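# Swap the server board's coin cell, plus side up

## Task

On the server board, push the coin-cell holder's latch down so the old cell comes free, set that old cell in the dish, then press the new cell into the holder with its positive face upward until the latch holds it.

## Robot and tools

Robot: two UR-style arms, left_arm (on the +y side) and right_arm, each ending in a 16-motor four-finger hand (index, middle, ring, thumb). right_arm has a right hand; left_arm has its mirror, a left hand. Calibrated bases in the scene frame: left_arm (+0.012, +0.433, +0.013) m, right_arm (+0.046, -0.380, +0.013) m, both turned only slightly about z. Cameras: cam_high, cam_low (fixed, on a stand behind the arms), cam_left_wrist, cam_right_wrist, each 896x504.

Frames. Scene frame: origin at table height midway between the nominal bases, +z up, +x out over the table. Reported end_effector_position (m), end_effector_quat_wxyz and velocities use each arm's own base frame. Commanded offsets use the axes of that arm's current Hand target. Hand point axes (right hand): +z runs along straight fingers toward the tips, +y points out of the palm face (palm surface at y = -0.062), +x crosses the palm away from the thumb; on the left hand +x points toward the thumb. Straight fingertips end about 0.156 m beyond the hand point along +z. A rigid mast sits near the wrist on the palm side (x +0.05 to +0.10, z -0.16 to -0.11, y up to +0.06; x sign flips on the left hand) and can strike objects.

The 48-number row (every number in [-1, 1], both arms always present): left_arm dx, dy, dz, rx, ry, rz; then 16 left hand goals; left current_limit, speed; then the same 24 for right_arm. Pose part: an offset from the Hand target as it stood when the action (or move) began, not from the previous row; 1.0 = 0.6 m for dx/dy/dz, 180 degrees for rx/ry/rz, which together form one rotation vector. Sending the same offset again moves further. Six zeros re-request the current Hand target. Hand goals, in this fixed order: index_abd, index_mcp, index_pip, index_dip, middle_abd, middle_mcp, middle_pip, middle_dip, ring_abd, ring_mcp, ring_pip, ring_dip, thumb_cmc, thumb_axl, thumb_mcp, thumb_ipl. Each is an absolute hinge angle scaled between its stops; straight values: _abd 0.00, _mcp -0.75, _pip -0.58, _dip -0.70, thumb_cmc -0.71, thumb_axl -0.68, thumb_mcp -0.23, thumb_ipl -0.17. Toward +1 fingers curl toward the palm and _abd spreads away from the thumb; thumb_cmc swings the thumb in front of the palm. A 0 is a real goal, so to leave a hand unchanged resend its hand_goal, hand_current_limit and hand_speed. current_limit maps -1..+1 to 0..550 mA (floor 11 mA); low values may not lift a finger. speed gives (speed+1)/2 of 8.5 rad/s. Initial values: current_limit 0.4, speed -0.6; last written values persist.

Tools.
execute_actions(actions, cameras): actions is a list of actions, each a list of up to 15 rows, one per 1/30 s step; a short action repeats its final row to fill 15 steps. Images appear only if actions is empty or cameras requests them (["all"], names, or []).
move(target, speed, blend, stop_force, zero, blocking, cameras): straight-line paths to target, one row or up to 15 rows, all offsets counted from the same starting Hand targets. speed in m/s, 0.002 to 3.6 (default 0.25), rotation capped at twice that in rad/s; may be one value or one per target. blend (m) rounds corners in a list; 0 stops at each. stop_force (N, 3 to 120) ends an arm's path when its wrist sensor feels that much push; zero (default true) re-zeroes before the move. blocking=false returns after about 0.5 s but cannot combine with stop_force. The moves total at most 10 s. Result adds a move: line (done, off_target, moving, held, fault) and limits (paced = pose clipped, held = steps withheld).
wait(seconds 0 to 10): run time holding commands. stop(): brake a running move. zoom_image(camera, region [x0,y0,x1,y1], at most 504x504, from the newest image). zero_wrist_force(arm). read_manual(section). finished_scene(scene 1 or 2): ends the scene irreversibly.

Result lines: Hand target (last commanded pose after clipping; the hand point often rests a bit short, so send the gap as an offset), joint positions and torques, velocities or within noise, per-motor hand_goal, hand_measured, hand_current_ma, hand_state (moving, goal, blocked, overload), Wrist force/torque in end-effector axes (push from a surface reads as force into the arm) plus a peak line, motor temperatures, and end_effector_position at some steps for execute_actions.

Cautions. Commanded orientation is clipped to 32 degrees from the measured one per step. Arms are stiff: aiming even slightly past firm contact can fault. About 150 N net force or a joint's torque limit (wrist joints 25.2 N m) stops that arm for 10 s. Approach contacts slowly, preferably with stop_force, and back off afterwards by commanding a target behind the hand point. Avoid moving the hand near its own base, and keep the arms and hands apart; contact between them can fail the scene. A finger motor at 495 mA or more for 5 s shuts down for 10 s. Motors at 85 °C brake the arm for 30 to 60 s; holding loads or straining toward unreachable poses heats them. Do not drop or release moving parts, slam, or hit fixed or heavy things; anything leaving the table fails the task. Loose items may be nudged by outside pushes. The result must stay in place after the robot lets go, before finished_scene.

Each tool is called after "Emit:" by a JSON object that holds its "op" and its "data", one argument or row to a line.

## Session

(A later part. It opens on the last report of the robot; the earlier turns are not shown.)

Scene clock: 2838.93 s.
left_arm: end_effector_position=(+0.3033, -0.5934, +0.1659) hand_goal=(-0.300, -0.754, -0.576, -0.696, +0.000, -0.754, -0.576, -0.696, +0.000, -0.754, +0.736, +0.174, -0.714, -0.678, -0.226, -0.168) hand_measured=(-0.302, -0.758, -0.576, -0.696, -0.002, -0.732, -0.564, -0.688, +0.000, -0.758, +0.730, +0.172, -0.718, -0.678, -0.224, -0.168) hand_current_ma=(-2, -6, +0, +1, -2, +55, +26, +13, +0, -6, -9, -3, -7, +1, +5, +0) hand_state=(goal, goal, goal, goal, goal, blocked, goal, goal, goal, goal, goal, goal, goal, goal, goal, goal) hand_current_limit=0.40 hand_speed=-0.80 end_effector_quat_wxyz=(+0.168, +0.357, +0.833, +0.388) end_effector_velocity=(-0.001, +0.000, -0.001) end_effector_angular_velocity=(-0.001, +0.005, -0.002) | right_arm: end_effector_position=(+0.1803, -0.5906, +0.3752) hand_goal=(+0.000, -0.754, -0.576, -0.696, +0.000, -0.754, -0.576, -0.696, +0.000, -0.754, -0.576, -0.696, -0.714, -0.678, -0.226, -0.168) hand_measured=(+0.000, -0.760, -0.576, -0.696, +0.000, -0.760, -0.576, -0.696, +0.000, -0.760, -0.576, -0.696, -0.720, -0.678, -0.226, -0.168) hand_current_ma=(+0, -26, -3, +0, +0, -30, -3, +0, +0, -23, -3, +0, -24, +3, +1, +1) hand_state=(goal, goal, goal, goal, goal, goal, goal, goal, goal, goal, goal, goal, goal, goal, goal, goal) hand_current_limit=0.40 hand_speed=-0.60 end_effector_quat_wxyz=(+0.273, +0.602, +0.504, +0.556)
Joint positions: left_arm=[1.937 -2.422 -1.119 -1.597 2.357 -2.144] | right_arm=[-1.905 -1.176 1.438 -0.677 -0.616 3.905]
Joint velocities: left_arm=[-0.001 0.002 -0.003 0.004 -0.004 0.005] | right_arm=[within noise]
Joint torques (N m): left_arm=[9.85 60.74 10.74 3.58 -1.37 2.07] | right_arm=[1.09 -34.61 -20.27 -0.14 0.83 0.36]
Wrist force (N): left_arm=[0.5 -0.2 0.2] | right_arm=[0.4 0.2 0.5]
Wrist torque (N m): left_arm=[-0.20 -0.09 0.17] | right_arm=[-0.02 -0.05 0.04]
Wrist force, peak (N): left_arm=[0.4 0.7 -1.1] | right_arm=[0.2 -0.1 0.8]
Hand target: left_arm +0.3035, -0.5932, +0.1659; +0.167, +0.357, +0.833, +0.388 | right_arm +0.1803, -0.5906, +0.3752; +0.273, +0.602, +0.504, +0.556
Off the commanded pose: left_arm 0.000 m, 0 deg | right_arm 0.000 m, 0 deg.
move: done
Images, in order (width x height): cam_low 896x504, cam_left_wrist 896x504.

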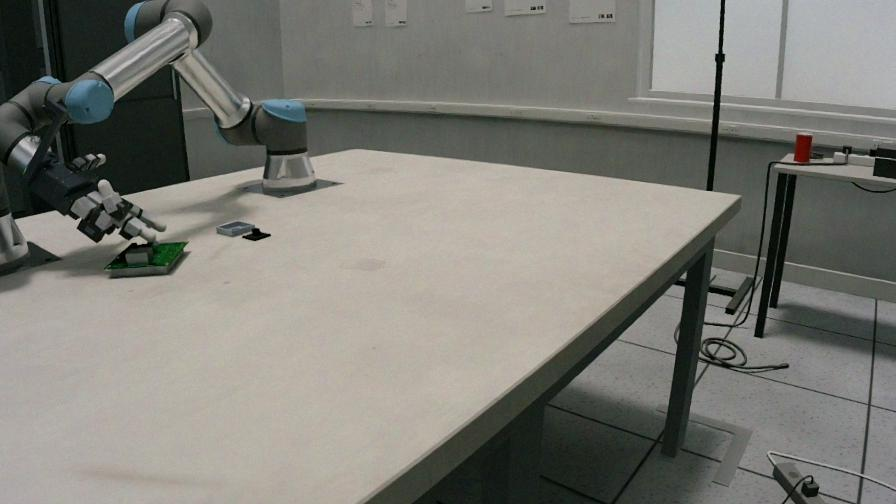

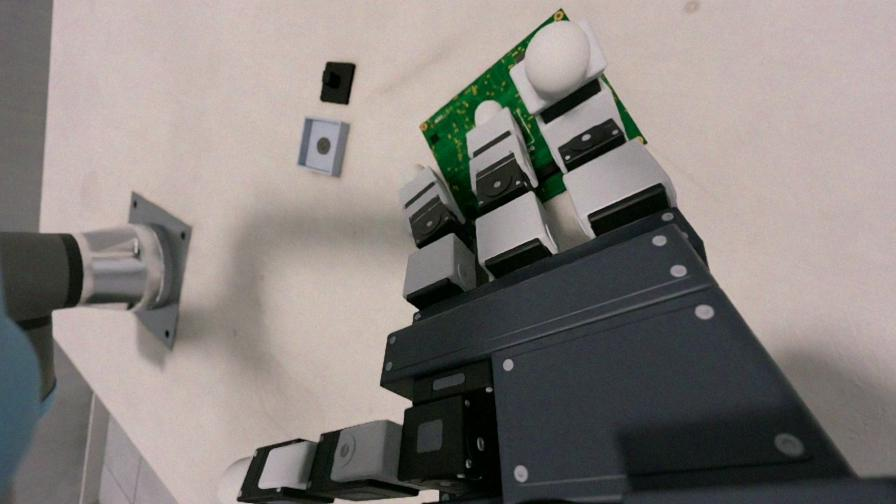

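Emit:
{"op": "move", "data": {
  "target": [0,-0.00429,-0.00511,0,0,0, -0.3,-0.754,-0.576,-0.696,0.0,-0.754,-0.576,-0.696,0,-0.754,0.737,0.174,-0.714,-0.678,-0.226,-0.168,0.4,-0.8, 0,0,0,0,0,0, 0,-0.754,-0.576,-0.696,0,-0.754,-0.576,-0.696,0,-0.754,-0.576,-0.696,-0.714,-0.678,-0.226,-0.168,0.4,-0.6],
  "speed": 0.01,
  "cameras": ["cam_low"]
}}

Emit:
{"op": "zoom_image", "data": {
  "camera": "cam_low",
  "region": [145, 230, 175, 260]
}}

Scene clock: 2845.87 s.
left_arm: end_effector_position=(+0.3005, -0.5961, +0.1659) hand_goal=(-0.300, -0.754, -0.576, -0.696, +0.000, -0.754, -0.576, -0.696, +0.000, -0.754, +0.736, +0.174, -0.714, -0.678, -0.226, -0.168) hand_measured=(-0.302, -0.758, -0.576, -0.696, +0.000, -0.730, -0.562, -0.688, +0.000, -0.758, +0.730, +0.172, -0.718, -0.678, -0.224, -0.168) hand_current_ma=(-2, -6, +0, +1, -1, +63, +30, +16, +0, -7, -9, -3, -7, +1, +5, +0) hand_state=(goal, goal, goal, goal, goal, blocked, goal, goal, goal, goal, goal, goal, goal, goal, goal, goal) hand_current_limit=0.40 hand_speed=-0.80 end_effector_quat_wxyz=(+0.167, +0.357, +0.833, +0.388) | right_arm: end_effector_position=(+0.1803, -0.5906, +0.3752) hand_goal=(+0.000, -0.754, -0.576, -0.696, +0.000, -0.754, -0.576, -0.696, +0.000, -0.754, -0.576, -0.696, -0.714, -0.678, -0.226, -0.168) hand_measured=(+0.000, -0.760, -0.576, -0.696, +0.000, -0.760, -0.576, -0.696, +0.000, -0.760, -0.576, -0.696, -0.720, -0.678, -0.226, -0.168) hand_current_ma=(+0, -26, -3, +0, +0, -30, -3, +0, +0, -23, -3, +0, -24, +3, +1, +1) hand_state=(goal, goal, goal, goal, goal, goal, goal, goal, goal, goal, goal, goal, goal, goal, goal, goal) hand_current_limit=0.40 hand_speed=-0.60 end_effector_quat_wxyz=(+0.273, +0.602, +0.504, +0.556)
Joint positions: left_arm=[1.932 -2.428 -1.108 -1.608 2.355 -2.15] | right_arm=[-1.905 -1.176 1.438 -0.677 -0.616 3.905]
Joint torques (N m): left_arm=[-6.96 53.23 21.33 2.18 -0.36 -0.77] | right_arm=[0.73 -33.63 -19.94 -0.01 0.96 0.45]
Wrist force (N): left_arm=[0.6 0.2 0.3] | right_arm=[0.0 0.4 0.4]
Wrist torque (N m): left_arm=[-0.17 -0.10 0.29] | right_arm=[0.02 0.00 0.02]
Wrist force, peak (N): left_arm=[1.0 -0.2 -0.2] | right_arm=[0.3 0.3 0.7]
Hand target: left_arm +0.3006, -0.5960, +0.1659; +0.167, +0.357, +0.833, +0.388 | right_arm +0.1803, -0.5906, +0.3752; +0.273, +0.602, +0.504, +0.556
Off the commanded pose: left_arm 0.000 m, 0 deg | right_arm 0.000 m, 0 deg.
move: done
Images, in order (width x height): cam_low 896x504.

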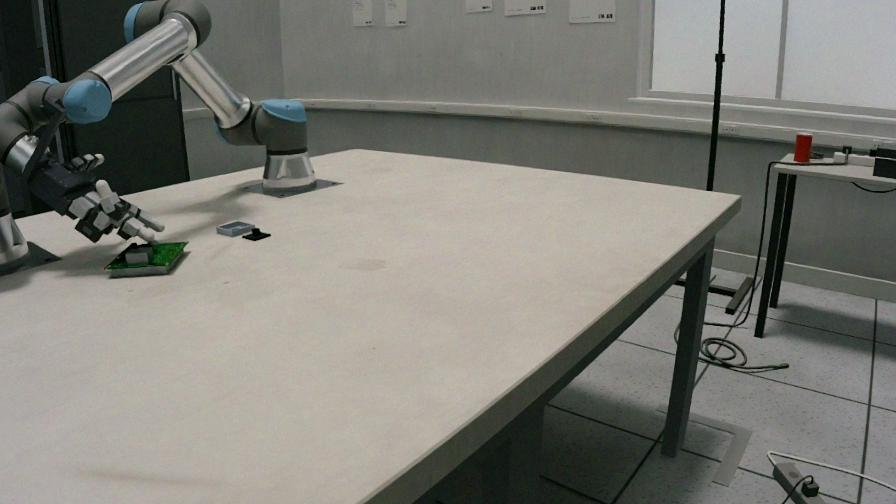

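Scaled by 16.800 from the camera's 896x504 image, which has a finer 1280x720 frame.

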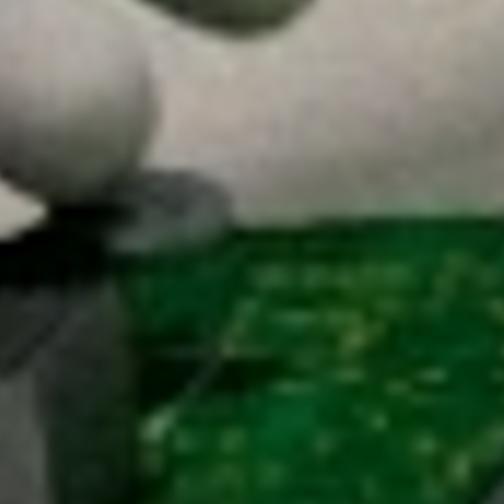

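Emit:
{"op": "move", "data": {
  "target": [
    [0,0.0255,-0.0214,0,0,0, -0.3,-0.754,-0.576,-0.696,0.0,-0.754,-0.576,-0.696,0,-0.754,0.737,0.174,-0.714,-0.678,-0.226,-0.168,0.4,-0.8, 0,0,0,0,0,0, 0,-0.754,-0.576,-0.696,0,-0.754,-0.576,-0.696,0,-0.754,-0.576,-0.696,-0.714,-0.678,-0.226,-0.168,0.4,-0.6],
    [-0.0705,0.2112,0.0338,0.2778,0,0, -0.3,-0.754,-0.576,-0.696,0.0,-0.754,-0.576,-0.696,0,-0.754,0.737,0.174,-0.714,-0.678,-0.226,-0.168,0.4,-0.8, 0,0,0,0,0,0, 0,-0.754,-0.576,-0.696,0,-0.754,-0.576,-0.696,0,-0.754,-0.576,-0.696,-0.714,-0.678,-0.226,-0.168,0.4,-0.6]
  ],
  "speed": [0.05,0.25],
  "blend": [0.005,0],
  "cameras": []
}}

Emit:
{"op": "move", "data": {
  "target": [-0.0942,-0.0175,0.08,0,0,0.5, -0.1,0.07,-0.576,-0.696,0.0,-0.754,-0.576,-0.696,0,-0.754,0.737,0.174,-0.714,-0.678,-0.226,-0.168,0.4,-0.6, 0,0,0,0,0,0, 0,-0.754,-0.576,-0.696,0,-0.754,-0.576,-0.696,0,-0.754,-0.576,-0.696,-0.714,-0.678,-0.226,-0.168,0.4,-0.6],
  "speed": 0.35,
  "cameras": ["cam_low","cam_left_wrist"]
}}

Emit:
{"op": "zoom_image", "data": {
  "camera": "cam_low",
  "region": [135, 220, 185, 270]
}}

Scene clock: 2919.47 s.
left_arm: end_effector_position=(+0.4000, -0.5597, +0.2501) hand_goal=(-0.300, -0.754, -0.576, -0.696, +0.000, -0.754, -0.576, -0.696, +0.000, -0.754, +0.736, +0.174, -0.714, -0.678, -0.226, -0.168) hand_measured=(-0.302, -0.756, -0.576, -0.696, +0.000, -0.756, -0.576, -0.694, +0.000, -0.758, +0.730, +0.172, -0.716, -0.678, -0.224, -0.168) hand_current_ma=(-2, -1, +0, +1, +0, -1, +1, +3, +0, -6, -9, -3, -2, +1, +5, +0) hand_state=(goal, goal, goal, goal, goal, goal, goal, goal, goal, goal, goal, goal, goal, goal, goal, goal) hand_current_limit=0.40 hand_speed=-0.80 end_effector_quat_wxyz=(+0.001, +0.395, +0.919, -0.001) end_effector_velocity=(+0.000, -0.001, +0.000) end_effector_angular_velocity=(-0.004, +0.003, -0.002) | right_arm: end_effector_position=(+0.1803, -0.5906, +0.3752) hand_goal=(+0.000, -0.754, -0.576, -0.696, +0.000, -0.754, -0.576, -0.696, +0.000, -0.754, -0.576, -0.696, -0.714, -0.678, -0.226, -0.168) hand_measured=(+0.000, -0.760, -0.576, -0.696, +0.000, -0.760, -0.576, -0.696, +0.000, -0.760, -0.576, -0.696, -0.720, -0.678, -0.226, -0.168) hand_current_ma=(+0, -26, -3, +0, +0, -30, -3, +0, +0, -23, -3, +0, -24, +3, +1, +1) hand_state=(goal, goal, goal, goal, goal, goal, goal, goal, goal, goal, goal, goal, goal, goal, goal, goal) hand_current_limit=0.40 hand_speed=-0.60 end_effector_quat_wxyz=(+0.273, +0.602, +0.504, +0.556)
Joint positions: left_arm=[2.264 -2.127 -1.126 -1.457 1.57 -1.637] | right_arm=[-1.905 -1.176 1.438 -0.677 -0.616 3.905]
Joint velocities: left_arm=[0 0 0 0.001 -0.005 0.002] | right_arm=[within noise]
Joint torques (N m): left_arm=[-3.41 38.54 14.05 3.32 -1.2 0] | right_arm=[0.69 -33.84 -19.71 0.01 1.02 0.5]
Wrist force (N): left_arm=[0.3 0.3 0.2] | right_arm=[0.2 -0.1 0.3]
Wrist torque (N m): left_arm=[0.02 -0.04 0.22] | right_arm=[-0.03 -0.01 0.02]
Wrist force, peak (N): left_arm=[0.8 -1.8 0.6] | right_arm=[-0.1 0.2 0.8]
Hand target: left_arm +0.4000, -0.5597, +0.2499; +0.001, +0.395, +0.919, -0.001 | right_arm +0.1803, -0.5906, +0.3752; +0.273, +0.602, +0.504, +0.556
Off the commanded pose: left_arm 0.000 m, 0 deg | right_arm 0.000 m, 0 deg.
move: done
No camera images: "cameras" was empty.

Scene clock: 2922.23 s.
left_arm: end_effector_position=(+0.4314, -0.6079, +0.2020) hand_goal=(-0.100, +0.070, -0.576, -0.696, +0.000, -0.754, -0.576, -0.696, +0.000, -0.754, +0.736, +0.174, -0.714, -0.678, -0.226, -0.168) hand_measured=(-0.102, +0.052, -0.576, -0.696, +0.000, -0.756, -0.576, -0.694, +0.000, -0.758, +0.730, +0.172, -0.716, -0.678, -0.224, -0.168) hand_current_ma=(-3, -40, +0, +1, +0, -1, +1, +3, +0, -6, -9, -3, -2, +1, +5, +0) hand_state=(goal, goal, goal, goal, goal, goal, goal, goal, goal, goal, goal, goal, goal, goal, goal, goal) hand_current_limit=0.40 hand_speed=-0.60 end_effector_quat_wxyz=(+0.001, +0.929, +0.371, +0.000) end_effector_velocity=(-0.001, -0.002, +0.000) end_effector_angular_velocity=(-0.001, -0.001, -0.010) | right_arm: end_effector_position=(+0.1803, -0.5906, +0.3752) hand_goal=(+0.000, -0.754, -0.576, -0.696, +0.000, -0.754, -0.576, -0.696, +0.000, -0.754, -0.576, -0.696, -0.714, -0.678, -0.226, -0.168) hand_measured=(+0.000, -0.760, -0.576, -0.696, +0.000, -0.760, -0.576, -0.696, +0.000, -0.760, -0.576, -0.696, -0.720, -0.678, -0.226, -0.168) hand_current_ma=(+0, -26, -3, +0, +0, -30, -3, +0, +0, -23, -3, +0, -24, +3, +1, +1) hand_state=(goal, goal, goal, goal, goal, goal, goal, goal, goal, goal, goal, goal, goal, goal, goal, goal) hand_current_limit=0.40 hand_speed=-0.60 end_effector_quat_wxyz=(+0.273, +0.602, +0.504, +0.556)
Joint positions: left_arm=[2.338 -2.002 -1.444 -1.265 1.57 0.007] | right_arm=[-1.905 -1.176 1.438 -0.677 -0.616 3.905]
Joint velocities: left_arm=[-0.002 -0.001 0.001 0.002 0 0.008] | right_arm=[within noise]
Joint torques (N m): left_arm=[-14.91 32.67 34.15 1.34 -0.87 2.38] | right_arm=[2.23 -33.88 -20.59 0.02 1.03 0.24]
Wrist force (N): left_arm=[0.4 0.3 0.3] | right_arm=[0.0 0.1 0.5]
Wrist torque (N m): left_arm=[0.08 -0.05 0.16] | right_arm=[-0.03 0.00 0.01]
Wrist force, peak (N): left_arm=[0.9 0.5 0.1] | right_arm=[0.5 0.1 0.8]
Hand target: left_arm +0.4313, -0.6081, +0.2021; +0.001, +0.929, +0.371, +0.000 | right_arm +0.1803, -0.5906, +0.3752; +0.273, +0.602, +0.504, +0.556
Off the commanded pose: left_arm 0.000 m, 0 deg | right_arm 0.000 m, 0 deg.
move: done
Images, in order (width x height): cam_low 896x504, cam_left_wrist 896x504.

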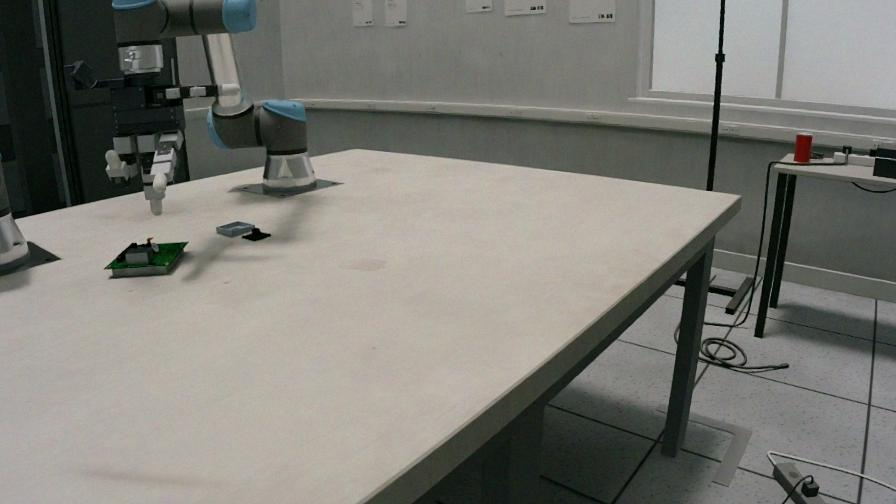

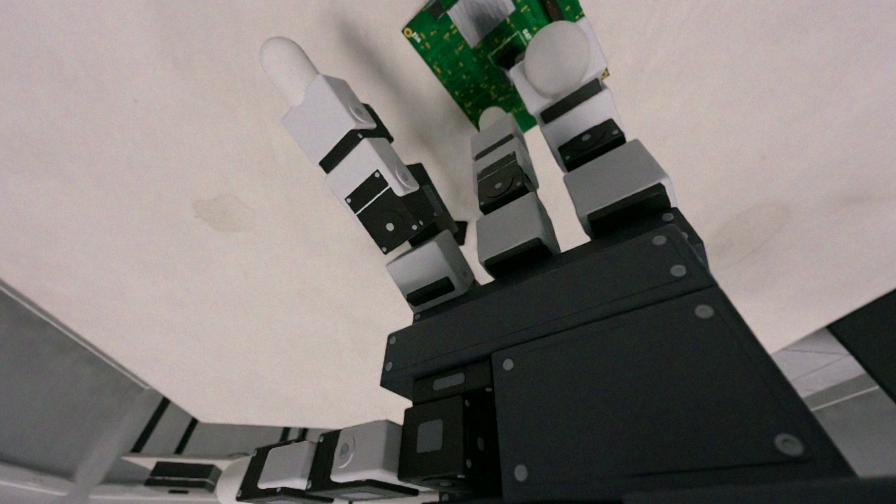

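Scaled by 10.080 from the camera's 896x504 image, which has a finer 1280x720 frame.

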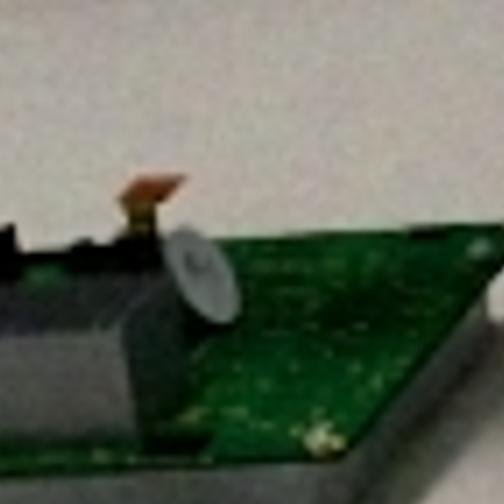

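Emit:
{"op": "zoom_image", "data": {
  "camera": "cam_left_wrist",
  "region": [460, 10, 560, 100]
}}

Scaled by 5.040 from the camera's 896x504 image, which has a finer 1280x720 frame.

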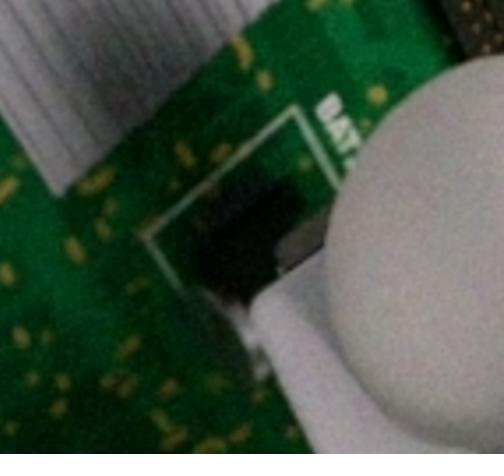

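Emit:
{"op": "move", "data": {
  "target": [
    [0,0,0.1167,0,0,0, -0.1,0.07,-0.576,-0.696,0.0,-0.754,-0.576,-0.696,0,-0.754,0.737,0.174,-0.714,-0.678,-0.226,-0.168,0.4,-0.6, 0,0,0,0,0,0, 0,-0.754,-0.576,-0.696,0,-0.754,-0.576,-0.696,0,-0.754,-0.576,-0.696,-0.714,-0.678,-0.226,-0.168,0.4,-0.6],
    [-0.0198,0,0.1167,0,0,0, -0.1,0.07,-0.576,-0.696,0.0,-0.754,-0.576,-0.696,0,-0.754,0.737,0.174,-0.714,-0.678,-0.226,-0.168,0.4,-0.6, 0,0,0,0,0,0, 0,-0.754,-0.576,-0.696,0,-0.754,-0.576,-0.696,0,-0.754,-0.576,-0.696,-0.714,-0.678,-0.226,-0.168,0.4,-0.6]
  ],
  "speed": [0.1,0.02],
  "cameras": ["cam_low","cam_left_wrist"]
}}

Emit:
{"op": "zoom_image", "data": {
  "camera": "cam_low",
  "region": [145, 230, 175, 260]
}}

Emit:
{"op": "zoom_image", "data": {
  "camera": "cam_left_wrist",
  "region": [430, 20, 560, 140]
}}

Scene clock: 2942.57 s.
left_arm: end_effector_position=(+0.4226, -0.6165, +0.1321) hand_goal=(-0.100, +0.070, -0.576, -0.696, +0.000, -0.754, -0.576, -0.696, +0.000, -0.754, +0.736, +0.174, -0.714, -0.678, -0.226, -0.168) hand_measured=(-0.102, +0.054, -0.576, -0.696, -0.040, -0.756, -0.576, -0.694, +0.000, -0.758, +0.730, +0.172, -0.716, -0.678, -0.224, -0.168) hand_current_ma=(-3, -37, +0, +1, -91, -1, +0, +2, +0, -6, -9, -3, -2, +1, +5, +0) hand_state=(goal, goal, goal, goal, blocked, goal, goal, goal, goal, goal, goal, goal, goal, goal, goal, goal) hand_current_limit=0.40 hand_speed=-0.60 end_effector_quat_wxyz=(+0.001, +0.929, +0.371, +0.000) | right_arm: end_effector_position=(+0.1803, -0.5906, +0.3752) hand_goal=(+0.000, -0.754, -0.576, -0.696, +0.000, -0.754, -0.576, -0.696, +0.000, -0.754, -0.576, -0.696, -0.714, -0.678, -0.226, -0.168) hand_measured=(+0.000, -0.760, -0.576, -0.696, +0.000, -0.760, -0.576, -0.696, +0.000, -0.760, -0.576, -0.696, -0.720, -0.678, -0.226, -0.168) hand_current_ma=(+0, -26, -3, +0, +0, -30, -3, +0, +0, -23, -3, +0, -24, +3, +1, +1) hand_state=(goal, goal, goal, goal, goal, goal, goal, goal, goal, goal, goal, goal, goal, goal, goal, goal) hand_current_limit=0.40 hand_speed=-0.60 end_effector_quat_wxyz=(+0.273, +0.602, +0.504, +0.556)
Joint positions: left_arm=[2.319 -2.069 -1.533 -1.108 1.57 -0.011] | right_arm=[-1.905 -1.176 1.438 -0.677 -0.616 3.905]
Joint torques (N m): left_arm=[9.29 39.51 22.1 1.96 0.01 2.03] | right_arm=[1.76 -33.44 -20.3 -0.09 0.73 0.35]
Wrist force (N): left_arm=[3.0 -0.2 -2.0] | right_arm=[0.1 0.0 0.4]
Wrist torque (N m): left_arm=[0.22 0.21 0.44] | right_arm=[-0.03 -0.01 0.01]
Wrist force, peak (N): left_arm=[3.6 0.4 -2.1] | right_arm=[0.1 0.2 0.9]
Hand target: left_arm +0.4227, -0.6164, +0.1320; +0.001, +0.929, +0.371, +0.000 | right_arm +0.1803, -0.5906, +0.3752; +0.273, +0.602, +0.504, +0.556
Off the commanded pose: left_arm 0.000 m, 0 deg | right_arm 0.000 m, 0 deg.
move: done
Images, in order (width x height): cam_low 896x504, cam_left_wrist 896x504.

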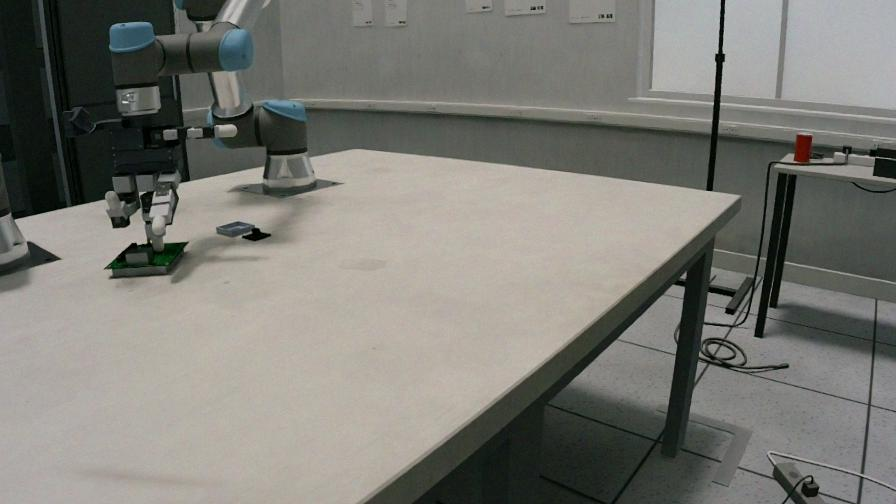

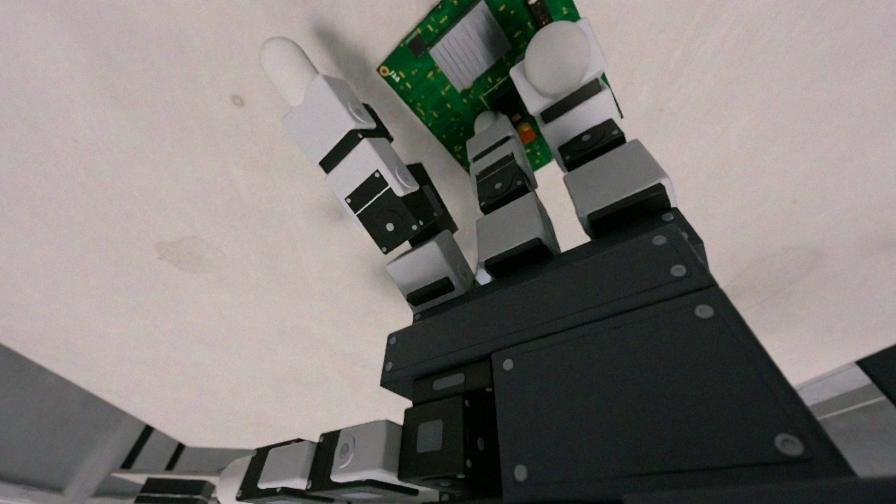

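Scaled by 16.800 from the camera's 896x504 image, which has a finer 1280x720 frame.

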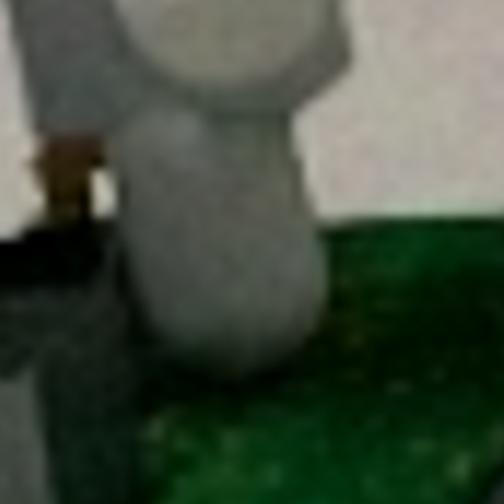

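Scaled by 3.877 from the camera's 896x504 image, which has a finer 1280x720 frame.

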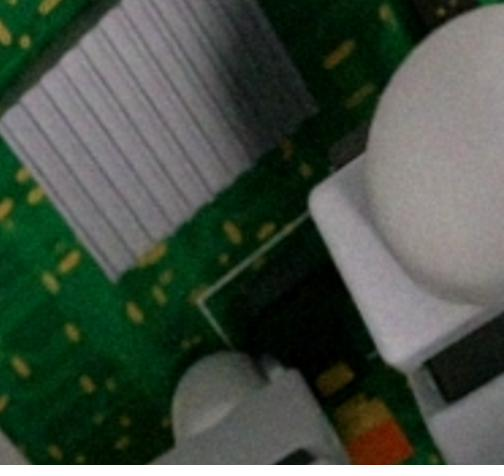

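Emit:
{"op": "move", "data": {
  "target": [
    [0.01615,0,0.001,0,-0.02778,0, -0.1,0.07,-0.576,-0.696,0.0,-0.754,-0.576,-0.696,0,-0.754,0.737,0.174,-0.714,-0.678,-0.226,-0.168,0.4,-0.6, 0,0,0,0,0,0, 0,-0.754,-0.576,-0.696,0,-0.754,-0.576,-0.696,0,-0.754,-0.576,-0.696,-0.714,-0.678,-0.226,-0.168,0.4,-0.6],
    [0.03192,0,0.00338,0,-0.05556,0, -0.1,0.07,-0.576,-0.696,0.0,-0.754,-0.576,-0.696,0,-0.754,0.737,0.174,-0.714,-0.678,-0.226,-0.168,0.4,-0.6, 0,0,0,0,0,0, 0,-0.754,-0.576,-0.696,0,-0.754,-0.576,-0.696,0,-0.754,-0.576,-0.696,-0.714,-0.678,-0.226,-0.168,0.4,-0.6],
    [0.04723,0,0.00715,0,-0.08333,0, -0.1,0.07,-0.576,-0.696,0.0,-0.754,-0.576,-0.696,0,-0.754,0.737,0.174,-0.714,-0.678,-0.226,-0.168,0.4,-0.6, 0,0,0,0,0,0, 0,-0.754,-0.576,-0.696,0,-0.754,-0.576,-0.696,0,-0.754,-0.576,-0.696,-0.714,-0.678,-0.226,-0.168,0.4,-0.6],
    [0.0619,0,0.0122,0,-0.11111,0, -0.1,0.07,-0.576,-0.696,0.0,-0.754,-0.576,-0.696,0,-0.754,0.737,0.174,-0.714,-0.678,-0.226,-0.168,0.4,-0.6, 0,0,0,0,0,0, 0,-0.754,-0.576,-0.696,0,-0.754,-0.576,-0.696,0,-0.754,-0.576,-0.696,-0.714,-0.678,-0.226,-0.168,0.4,-0.6]
  ],
  "speed": 0.04,
  "blend": [0.002,0.002,0.002,0],
  "cameras": ["cam_low","cam_left_wrist"]
}}

Emit:
{"op": "zoom_image", "data": {
  "camera": "cam_low",
  "region": [145, 230, 175, 260]
}}

Emit:
{"op": "zoom_image", "data": {
  "camera": "cam_left_wrist",
  "region": [430, 20, 560, 140]
}}

Scene clock: 2967.00 s.
left_arm: end_effector_position=(+0.4498, -0.5907, +0.1246) hand_goal=(-0.100, +0.070, -0.576, -0.696, +0.000, -0.754, -0.576, -0.696, +0.000, -0.754, +0.736, +0.174, -0.714, -0.678, -0.226, -0.168) hand_measured=(-0.102, +0.054, -0.576, -0.696, -0.040, -0.754, -0.576, -0.694, +0.000, -0.758, +0.730, +0.172, -0.716, -0.678, -0.224, -0.168) hand_current_ma=(-3, -37, +0, +1, -91, +0, +0, +2, +0, -6, -9, -3, -2, +1, +5, +0) hand_state=(goal, goal, goal, goal, blocked, goal, goal, goal, goal, goal, goal, goal, goal, goal, goal, goal) hand_current_limit=0.40 hand_speed=-0.60 end_effector_quat_wxyz=(+0.065, +0.915, +0.365, -0.161) end_effector_velocity=(+0.000, +0.000, -0.001) end_effector_angular_velocity=(+0.006, -0.003, +0.003) | right_arm: end_effector_position=(+0.1803, -0.5906, +0.3752) hand_goal=(+0.000, -0.754, -0.576, -0.696, +0.000, -0.754, -0.576, -0.696, +0.000, -0.754, -0.576, -0.696, -0.714, -0.678, -0.226, -0.168) hand_measured=(+0.000, -0.760, -0.576, -0.696, +0.000, -0.760, -0.576, -0.696, +0.000, -0.760, -0.576, -0.696, -0.720, -0.678, -0.226, -0.168) hand_current_ma=(+0, -26, -3, +0, +0, -30, -3, +0, +0, -23, -3, +0, -24, +3, +1, +1) hand_state=(goal, goal, goal, goal, goal, goal, goal, goal, goal, goal, goal, goal, goal, goal, goal, goal) hand_current_limit=0.40 hand_speed=-0.60 end_effector_quat_wxyz=(+0.273, +0.602, +0.504, +0.556)
Joint positions: left_arm=[2.5 -2.047 -1.59 -1.136 1.226 0.181] | right_arm=[-1.905 -1.176 1.438 -0.677 -0.616 3.905]
Joint velocities: left_arm=[-0.002 -0.001 0 0.002 0.006 -0.006] | right_arm=[within noise]
Joint torques (N m): left_arm=[-15.02 35.1 18.79 3.12 0.85 -1.94] | right_arm=[1.93 -34.19 -19.71 -0.09 0.82 0.46]
Wrist force (N): left_arm=[1.9 -0.2 0.6] | right_arm=[0.2 -0.1 0.6]
Wrist torque (N m): left_arm=[-0.02 0.12 0.07] | right_arm=[-0.05 -0.02 0.02]
Wrist force, peak (N): left_arm=[3.3 -0.1 -2.3] | right_arm=[0.1 0.1 0.9]
Hand target: left_arm +0.4497, -0.5908, +0.1247; +0.065, +0.915, +0.365, -0.161 | right_arm +0.1803, -0.5906, +0.3752; +0.273, +0.602, +0.504, +0.556
Off the commanded pose: left_arm 0.000 m, 0 deg | right_arm 0.000 m, 0 deg.
move: done
Images, in order (width x height): cam_low 896x504, cam_left_wrist 896x504.

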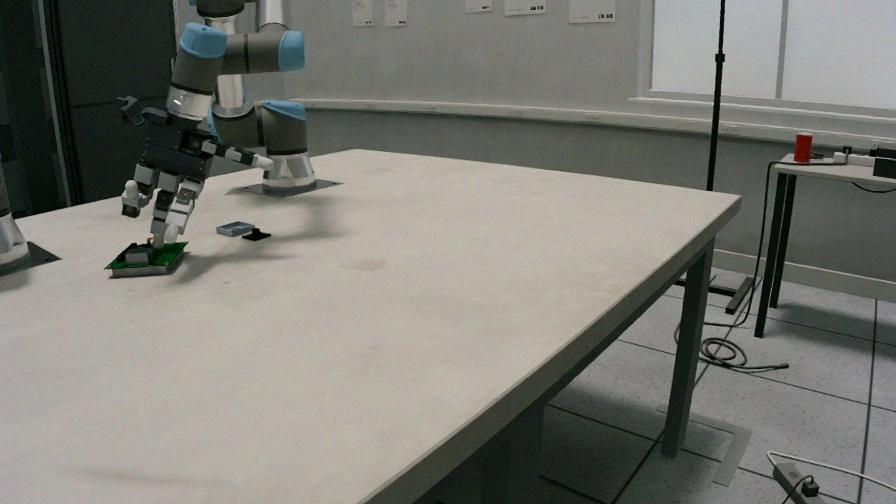

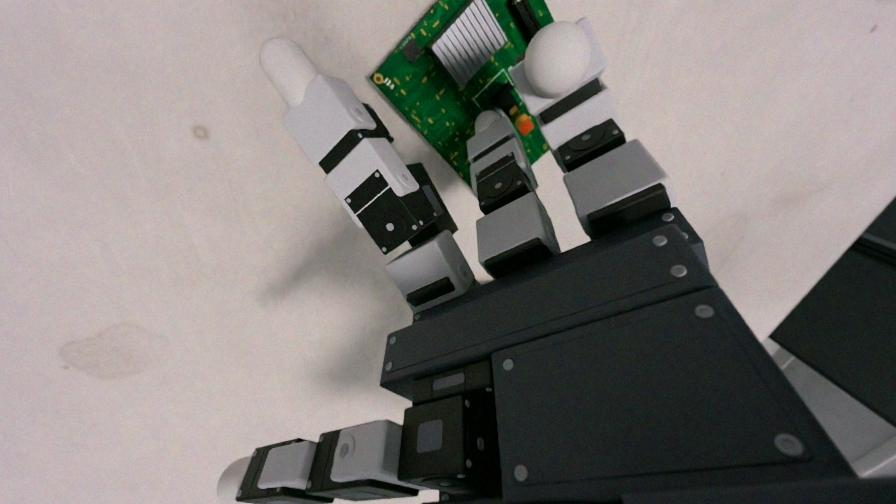

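Scaled by 16.800 from the camera's 896x504 image, which has a finer 1280x720 frame.

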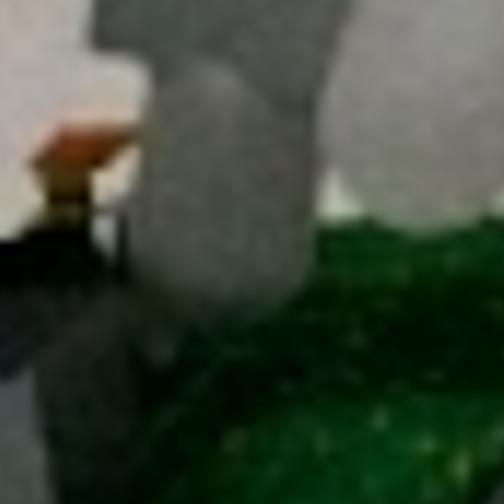

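Scaled by 3.877 from the camera's 896x504 image, which has a finer 1280x720 frame.

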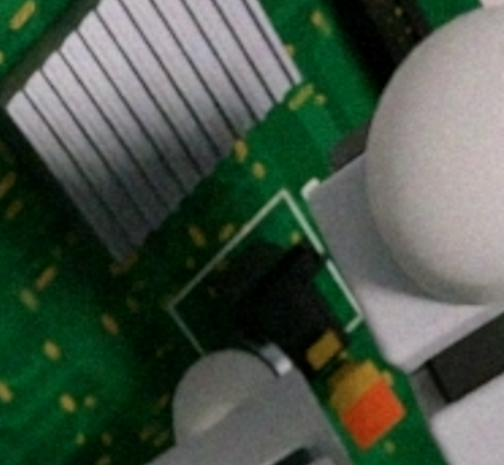

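Emit:
{"op": "zoom_image", "data": {
  "camera": "cam_left_wrist",
  "region": [470, 60, 550, 140]
}}

Scaled by 6.300 from the camera's 896x504 image, which has a finer 1280x720 frame.

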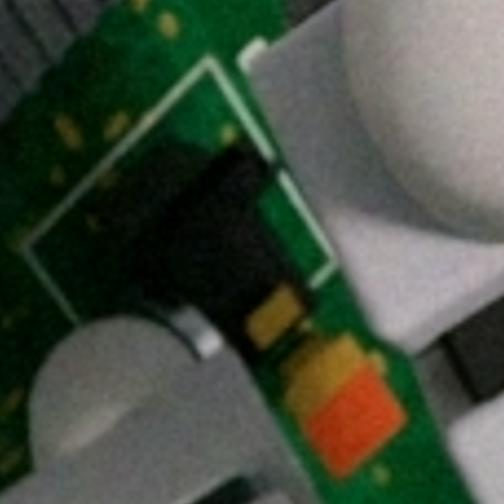

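Emit:
{"op": "move", "data": {
  "target": [
    [0.0153,0,0.00113,0,-0.02778,0, -0.1,0.07,-0.576,-0.696,0.0,-0.754,-0.576,-0.696,0,-0.754,0.737,0.174,-0.714,-0.678,-0.226,-0.168,0.4,-0.6, 0,0,0,0,0,0, 0,-0.754,-0.576,-0.696,0,-0.754,-0.576,-0.696,0,-0.754,-0.576,-0.696,-0.714,-0.678,-0.226,-0.168,0.4,-0.6],
    [0.03023,0,0.0037,0,-0.05556,0, -0.1,0.07,-0.576,-0.696,0.0,-0.754,-0.576,-0.696,0,-0.754,0.737,0.174,-0.714,-0.678,-0.226,-0.168,0.4,-0.6, 0,0,0,0,0,0, 0,-0.754,-0.576,-0.696,0,-0.754,-0.576,-0.696,0,-0.754,-0.576,-0.696,-0.714,-0.678,-0.226,-0.168,0.4,-0.6],
    [0.04467,0,0.00758,0,-0.08333,0, -0.1,0.07,-0.576,-0.696,0.0,-0.754,-0.576,-0.696,0,-0.754,0.737,0.174,-0.714,-0.678,-0.226,-0.168,0.4,-0.6, 0,0,0,0,0,0, 0,-0.754,-0.576,-0.696,0,-0.754,-0.576,-0.696,0,-0.754,-0.576,-0.696,-0.714,-0.678,-0.226,-0.168,0.4,-0.6]
  ],
  "speed": 0.04,
  "blend": [0.002,0.002,0],
  "cameras": ["cam_low","cam_left_wrist"]
}}

Emit:
{"op": "zoom_image", "data": {
  "camera": "cam_low",
  "region": [145, 230, 175, 260]
}}

Emit:
{"op": "zoom_image", "data": {
  "camera": "cam_left_wrist",
  "region": [470, 60, 550, 140]
}}

Scene clock: 2985.50 s.
left_arm: end_effector_position=(+0.4669, -0.5744, +0.1111) hand_goal=(-0.100, +0.070, -0.576, -0.696, +0.000, -0.754, -0.576, -0.696, +0.000, -0.754, +0.736, +0.174, -0.714, -0.678, -0.226, -0.168) hand_measured=(-0.102, +0.054, -0.576, -0.696, -0.034, -0.754, -0.576, -0.694, +0.000, -0.758, +0.730, +0.172, -0.716, -0.678, -0.224, -0.168) hand_current_ma=(-3, -34, +0, +1, -73, -1, +0, +1, +0, -6, -9, -3, -2, +1, +5, +0) hand_state=(goal, goal, goal, goal, moving, goal, goal, goal, goal, goal, goal, goal, goal, goal, goal, goal) hand_current_limit=0.40 hand_speed=-0.60 end_effector_quat_wxyz=(+0.112, +0.886, +0.353, -0.279) end_effector_velocity=(-0.001, +0.000, +0.000) end_effector_angular_velocity=(+0.006, -0.004, +0.000) | right_arm: end_effector_position=(+0.1803, -0.5906, +0.3752) hand_goal=(+0.000, -0.754, -0.576, -0.696, +0.000, -0.754, -0.576, -0.696, +0.000, -0.754, -0.576, -0.696, -0.714, -0.678, -0.226, -0.168) hand_measured=(+0.000, -0.760, -0.576, -0.696, +0.000, -0.760, -0.576, -0.696, +0.000, -0.760, -0.576, -0.696, -0.720, -0.678, -0.226, -0.168) hand_current_ma=(+0, -26, -3, +0, +0, -30, -3, +0, +0, -23, -3, +0, -24, +3, +1, +1) hand_state=(goal, goal, goal, goal, goal, goal, goal, goal, goal, goal, goal, goal, goal, goal, goal, goal) hand_current_limit=0.40 hand_speed=-0.60 end_effector_quat_wxyz=(+0.273, +0.602, +0.504, +0.556)
Joint positions: left_arm=[2.621 -2.081 -1.602 -1.227 0.988 0.351] | right_arm=[-1.905 -1.176 1.438 -0.677 -0.616 3.905]
Joint velocities: left_arm=[-0.003 0.001 0.001 0.002 0.006 -0.006] | right_arm=[within noise]
Joint torques (N m): left_arm=[-12.55 44.37 34.19 3.41 0.04 -2.24] | right_arm=[1.33 -34.23 -20.28 -0.11 0.91 0.51]
Wrist force (N): left_arm=[1.6 -0.2 0.1] | right_arm=[0.1 0.2 0.5]
Wrist torque (N m): left_arm=[-0.01 0.11 0.03] | right_arm=[-0.02 -0.01 0.01]
Wrist force, peak (N): left_arm=[2.9 -0.1 0.9] | right_arm=[0.2 0.0 0.8]
Hand target: left_arm +0.4668, -0.5746, +0.1112; +0.112, +0.886, +0.353, -0.279 | right_arm +0.1803, -0.5906, +0.3752; +0.273, +0.602, +0.504, +0.556
Off the commanded pose: left_arm 0.000 m, 0 deg | right_arm 0.000 m, 0 deg.
move: done
Images, in order (width x height): cam_low 896x504, cam_left_wrist 896x504.

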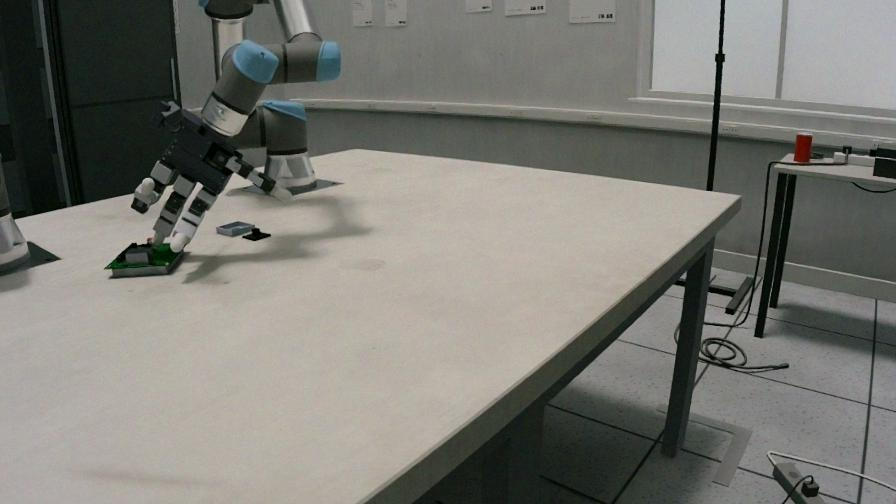

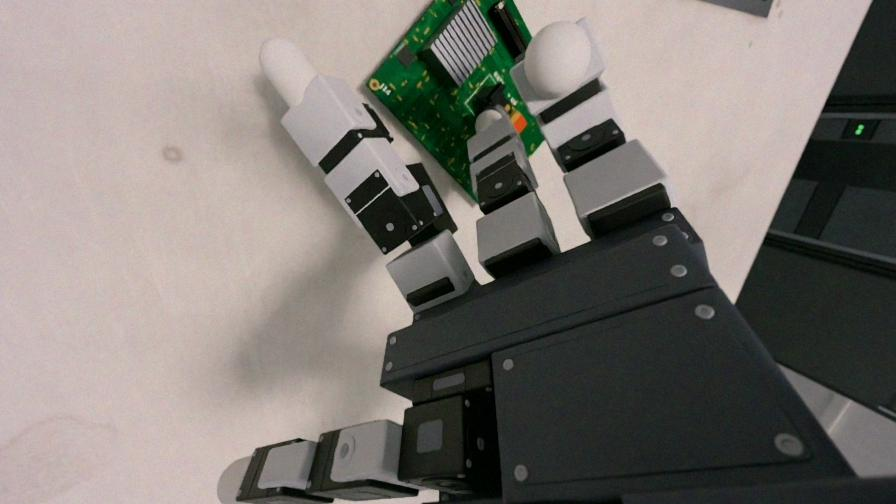

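Scaled by 16.800 from the camera's 896x504 image, which has a finer 1280x720 frame.

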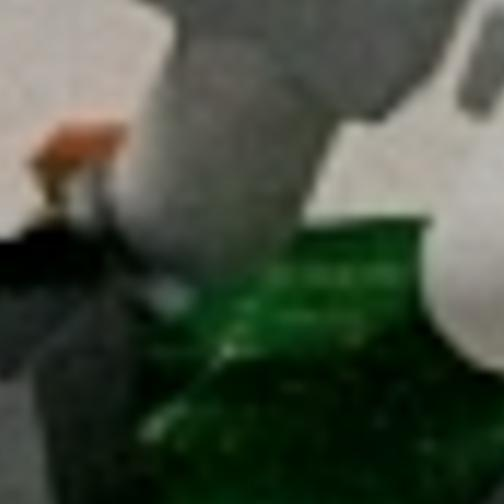

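Scaled by 6.300 from the camera's 896x504 image, which has a finer 1280x720 frame.

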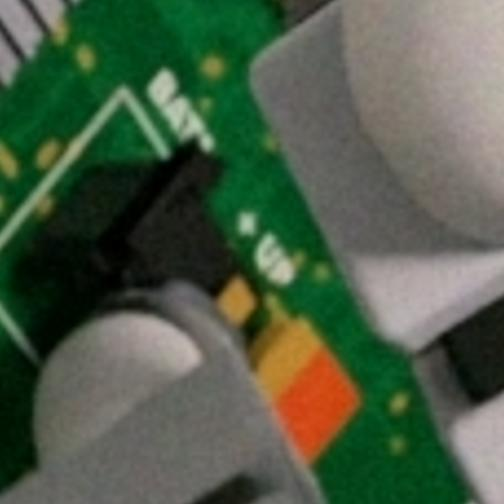

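Emit:
{"op": "move", "data": {
  "target": [
    [-0.00493,0,-0.00123,0,0,0, -0.1,0.07,-0.576,-0.696,0.0,-0.754,-0.576,-0.696,0,-0.754,0.737,0.174,-0.714,-0.678,-0.226,-0.168,0.4,-0.6, 0,0,0,0,0,0, 0,-0.754,-0.576,-0.696,0,-0.754,-0.576,-0.696,0,-0.754,-0.576,-0.696,-0.714,-0.678,-0.226,-0.168,0.4,-0.6],
    [-0.0106,0,-0.00438,0,0,0, -0.1,0.07,-0.576,-0.696,0.0,-0.754,-0.576,-0.696,0,-0.754,0.737,0.174,-0.714,-0.678,-0.226,-0.168,0.4,-0.6, 0,0,0,0,0,0, 0,-0.754,-0.576,-0.696,0,-0.754,-0.576,-0.696,0,-0.754,-0.576,-0.696,-0.714,-0.678,-0.226,-0.168,0.4,-0.6]
  ],
  "speed": 0.01,
  "cameras": ["cam_low","cam_left_wrist"]
}}

Emit:
{"op": "zoom_image", "data": {
  "camera": "cam_low",
  "region": [145, 230, 175, 260]
}}

Emit:
{"op": "zoom_image", "data": {
  "camera": "cam_left_wrist",
  "region": [470, 60, 550, 140]
}}

Scene clock: 3014.43 s.
left_arm: end_effector_position=(+0.4641, -0.5771, +0.1171) hand_goal=(-0.100, +0.070, -0.576, -0.696, +0.000, -0.754, -0.576, -0.696, +0.000, -0.754, +0.736, +0.174, -0.714, -0.678, -0.226, -0.168) hand_measured=(-0.102, +0.054, -0.576, -0.696, -0.040, -0.754, -0.576, -0.694, +0.000, -0.758, +0.730, +0.172, -0.716, -0.678, -0.224, -0.168) hand_current_ma=(-3, -34, +0, +1, -93, +1, +0, +1, +0, -6, -9, -3, -2, +1, +5, +0) hand_state=(goal, goal, goal, goal, blocked, goal, goal, goal, goal, goal, goal, goal, goal, goal, goal, goal) hand_current_limit=0.40 hand_speed=-0.60 end_effector_quat_wxyz=(+0.112, +0.886, +0.353, -0.279) | right_arm: end_effector_position=(+0.1803, -0.5906, +0.3752) hand_goal=(+0.000, -0.754, -0.576, -0.696, +0.000, -0.754, -0.576, -0.696, +0.000, -0.754, -0.576, -0.696, -0.714, -0.678, -0.226, -0.168) hand_measured=(+0.000, -0.760, -0.576, -0.696, +0.000, -0.760, -0.576, -0.696, +0.000, -0.760, -0.576, -0.696, -0.720, -0.678, -0.226, -0.168) hand_current_ma=(+0, -26, -3, +0, +0, -30, -3, +0, +0, -23, -3, +0, -24, +3, +1, +1) hand_state=(goal, goal, goal, goal, goal, goal, goal, goal, goal, goal, goal, goal, goal, goal, goal, goal) hand_current_limit=0.40 hand_speed=-0.60 end_effector_quat_wxyz=(+0.273, +0.602, +0.504, +0.556)
Joint positions: left_arm=[2.615 -2.073 -1.597 -1.235 0.987 0.344] | right_arm=[-1.905 -1.176 1.438 -0.677 -0.616 3.905]
Joint torques (N m): left_arm=[-9.92 40.26 28.71 2.46 -2.63 -1.22] | right_arm=[1.06 -34.18 -20.23 -0.05 0.93 0.3]
Wrist force (N): left_arm=[1.4 -0.5 0.0] | right_arm=[0.2 0.2 0.7]
Wrist torque (N m): left_arm=[-0.04 0.19 0.19] | right_arm=[-0.03 -0.03 0.03]
Wrist force, peak (N): left_arm=[3.5 -0.3 -1.1] | right_arm=[0.3 0.4 0.7]
Hand target: left_arm +0.4641, -0.5771, +0.1170; +0.112, +0.886, +0.353, -0.279 | right_arm +0.1803, -0.5906, +0.3752; +0.273, +0.602, +0.504, +0.556
Off the commanded pose: left_arm 0.000 m, 0 deg | right_arm 0.000 m, 0 deg.
move: done
Images, in order (width x height): cam_low 896x504, cam_left_wrist 896x504.

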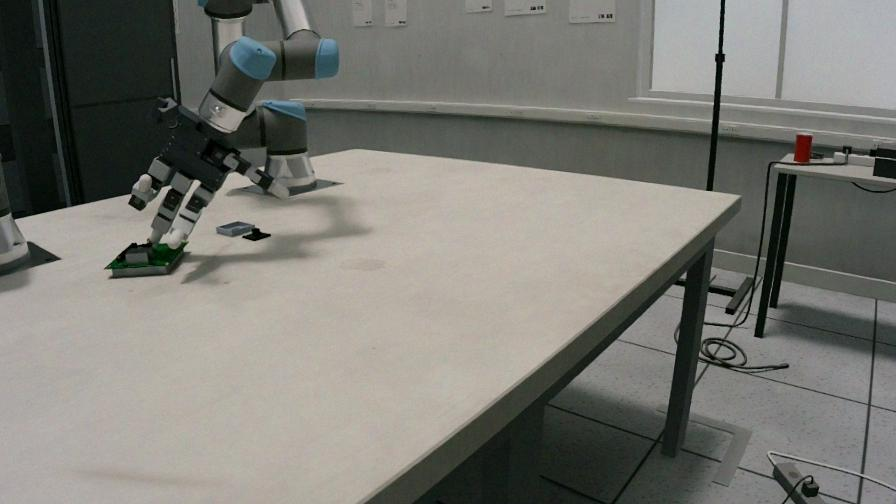

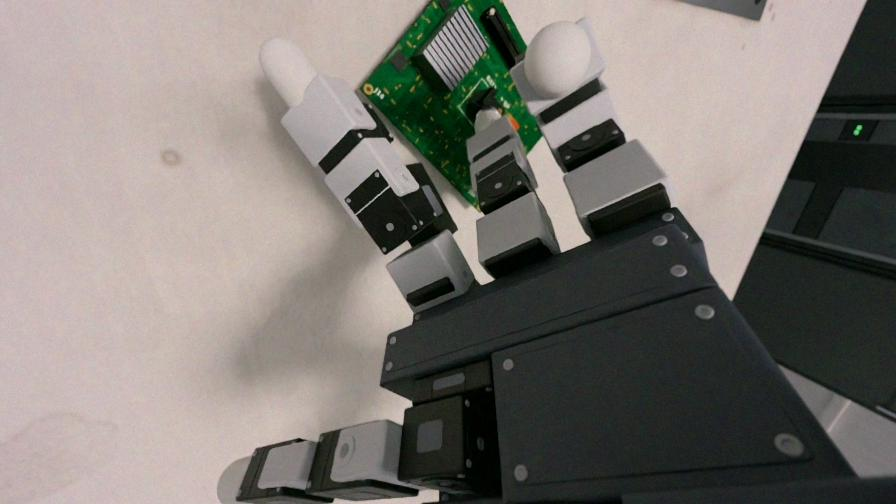

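Scaled by 16.800 from the camera's 896x504 image, which has a finer 1280x720 frame.

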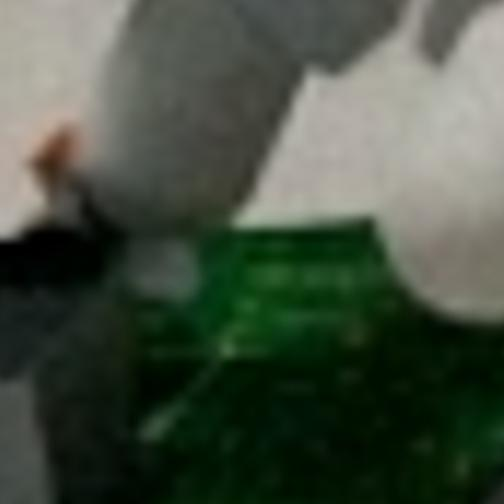

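Scaled by 6.300 from the camera's 896x504 image, which has a finer 1280x720 frame.

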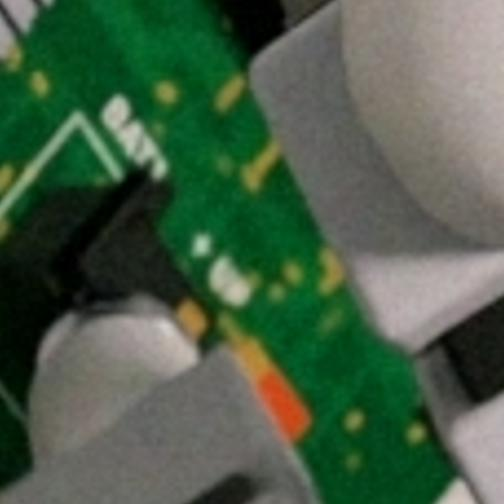

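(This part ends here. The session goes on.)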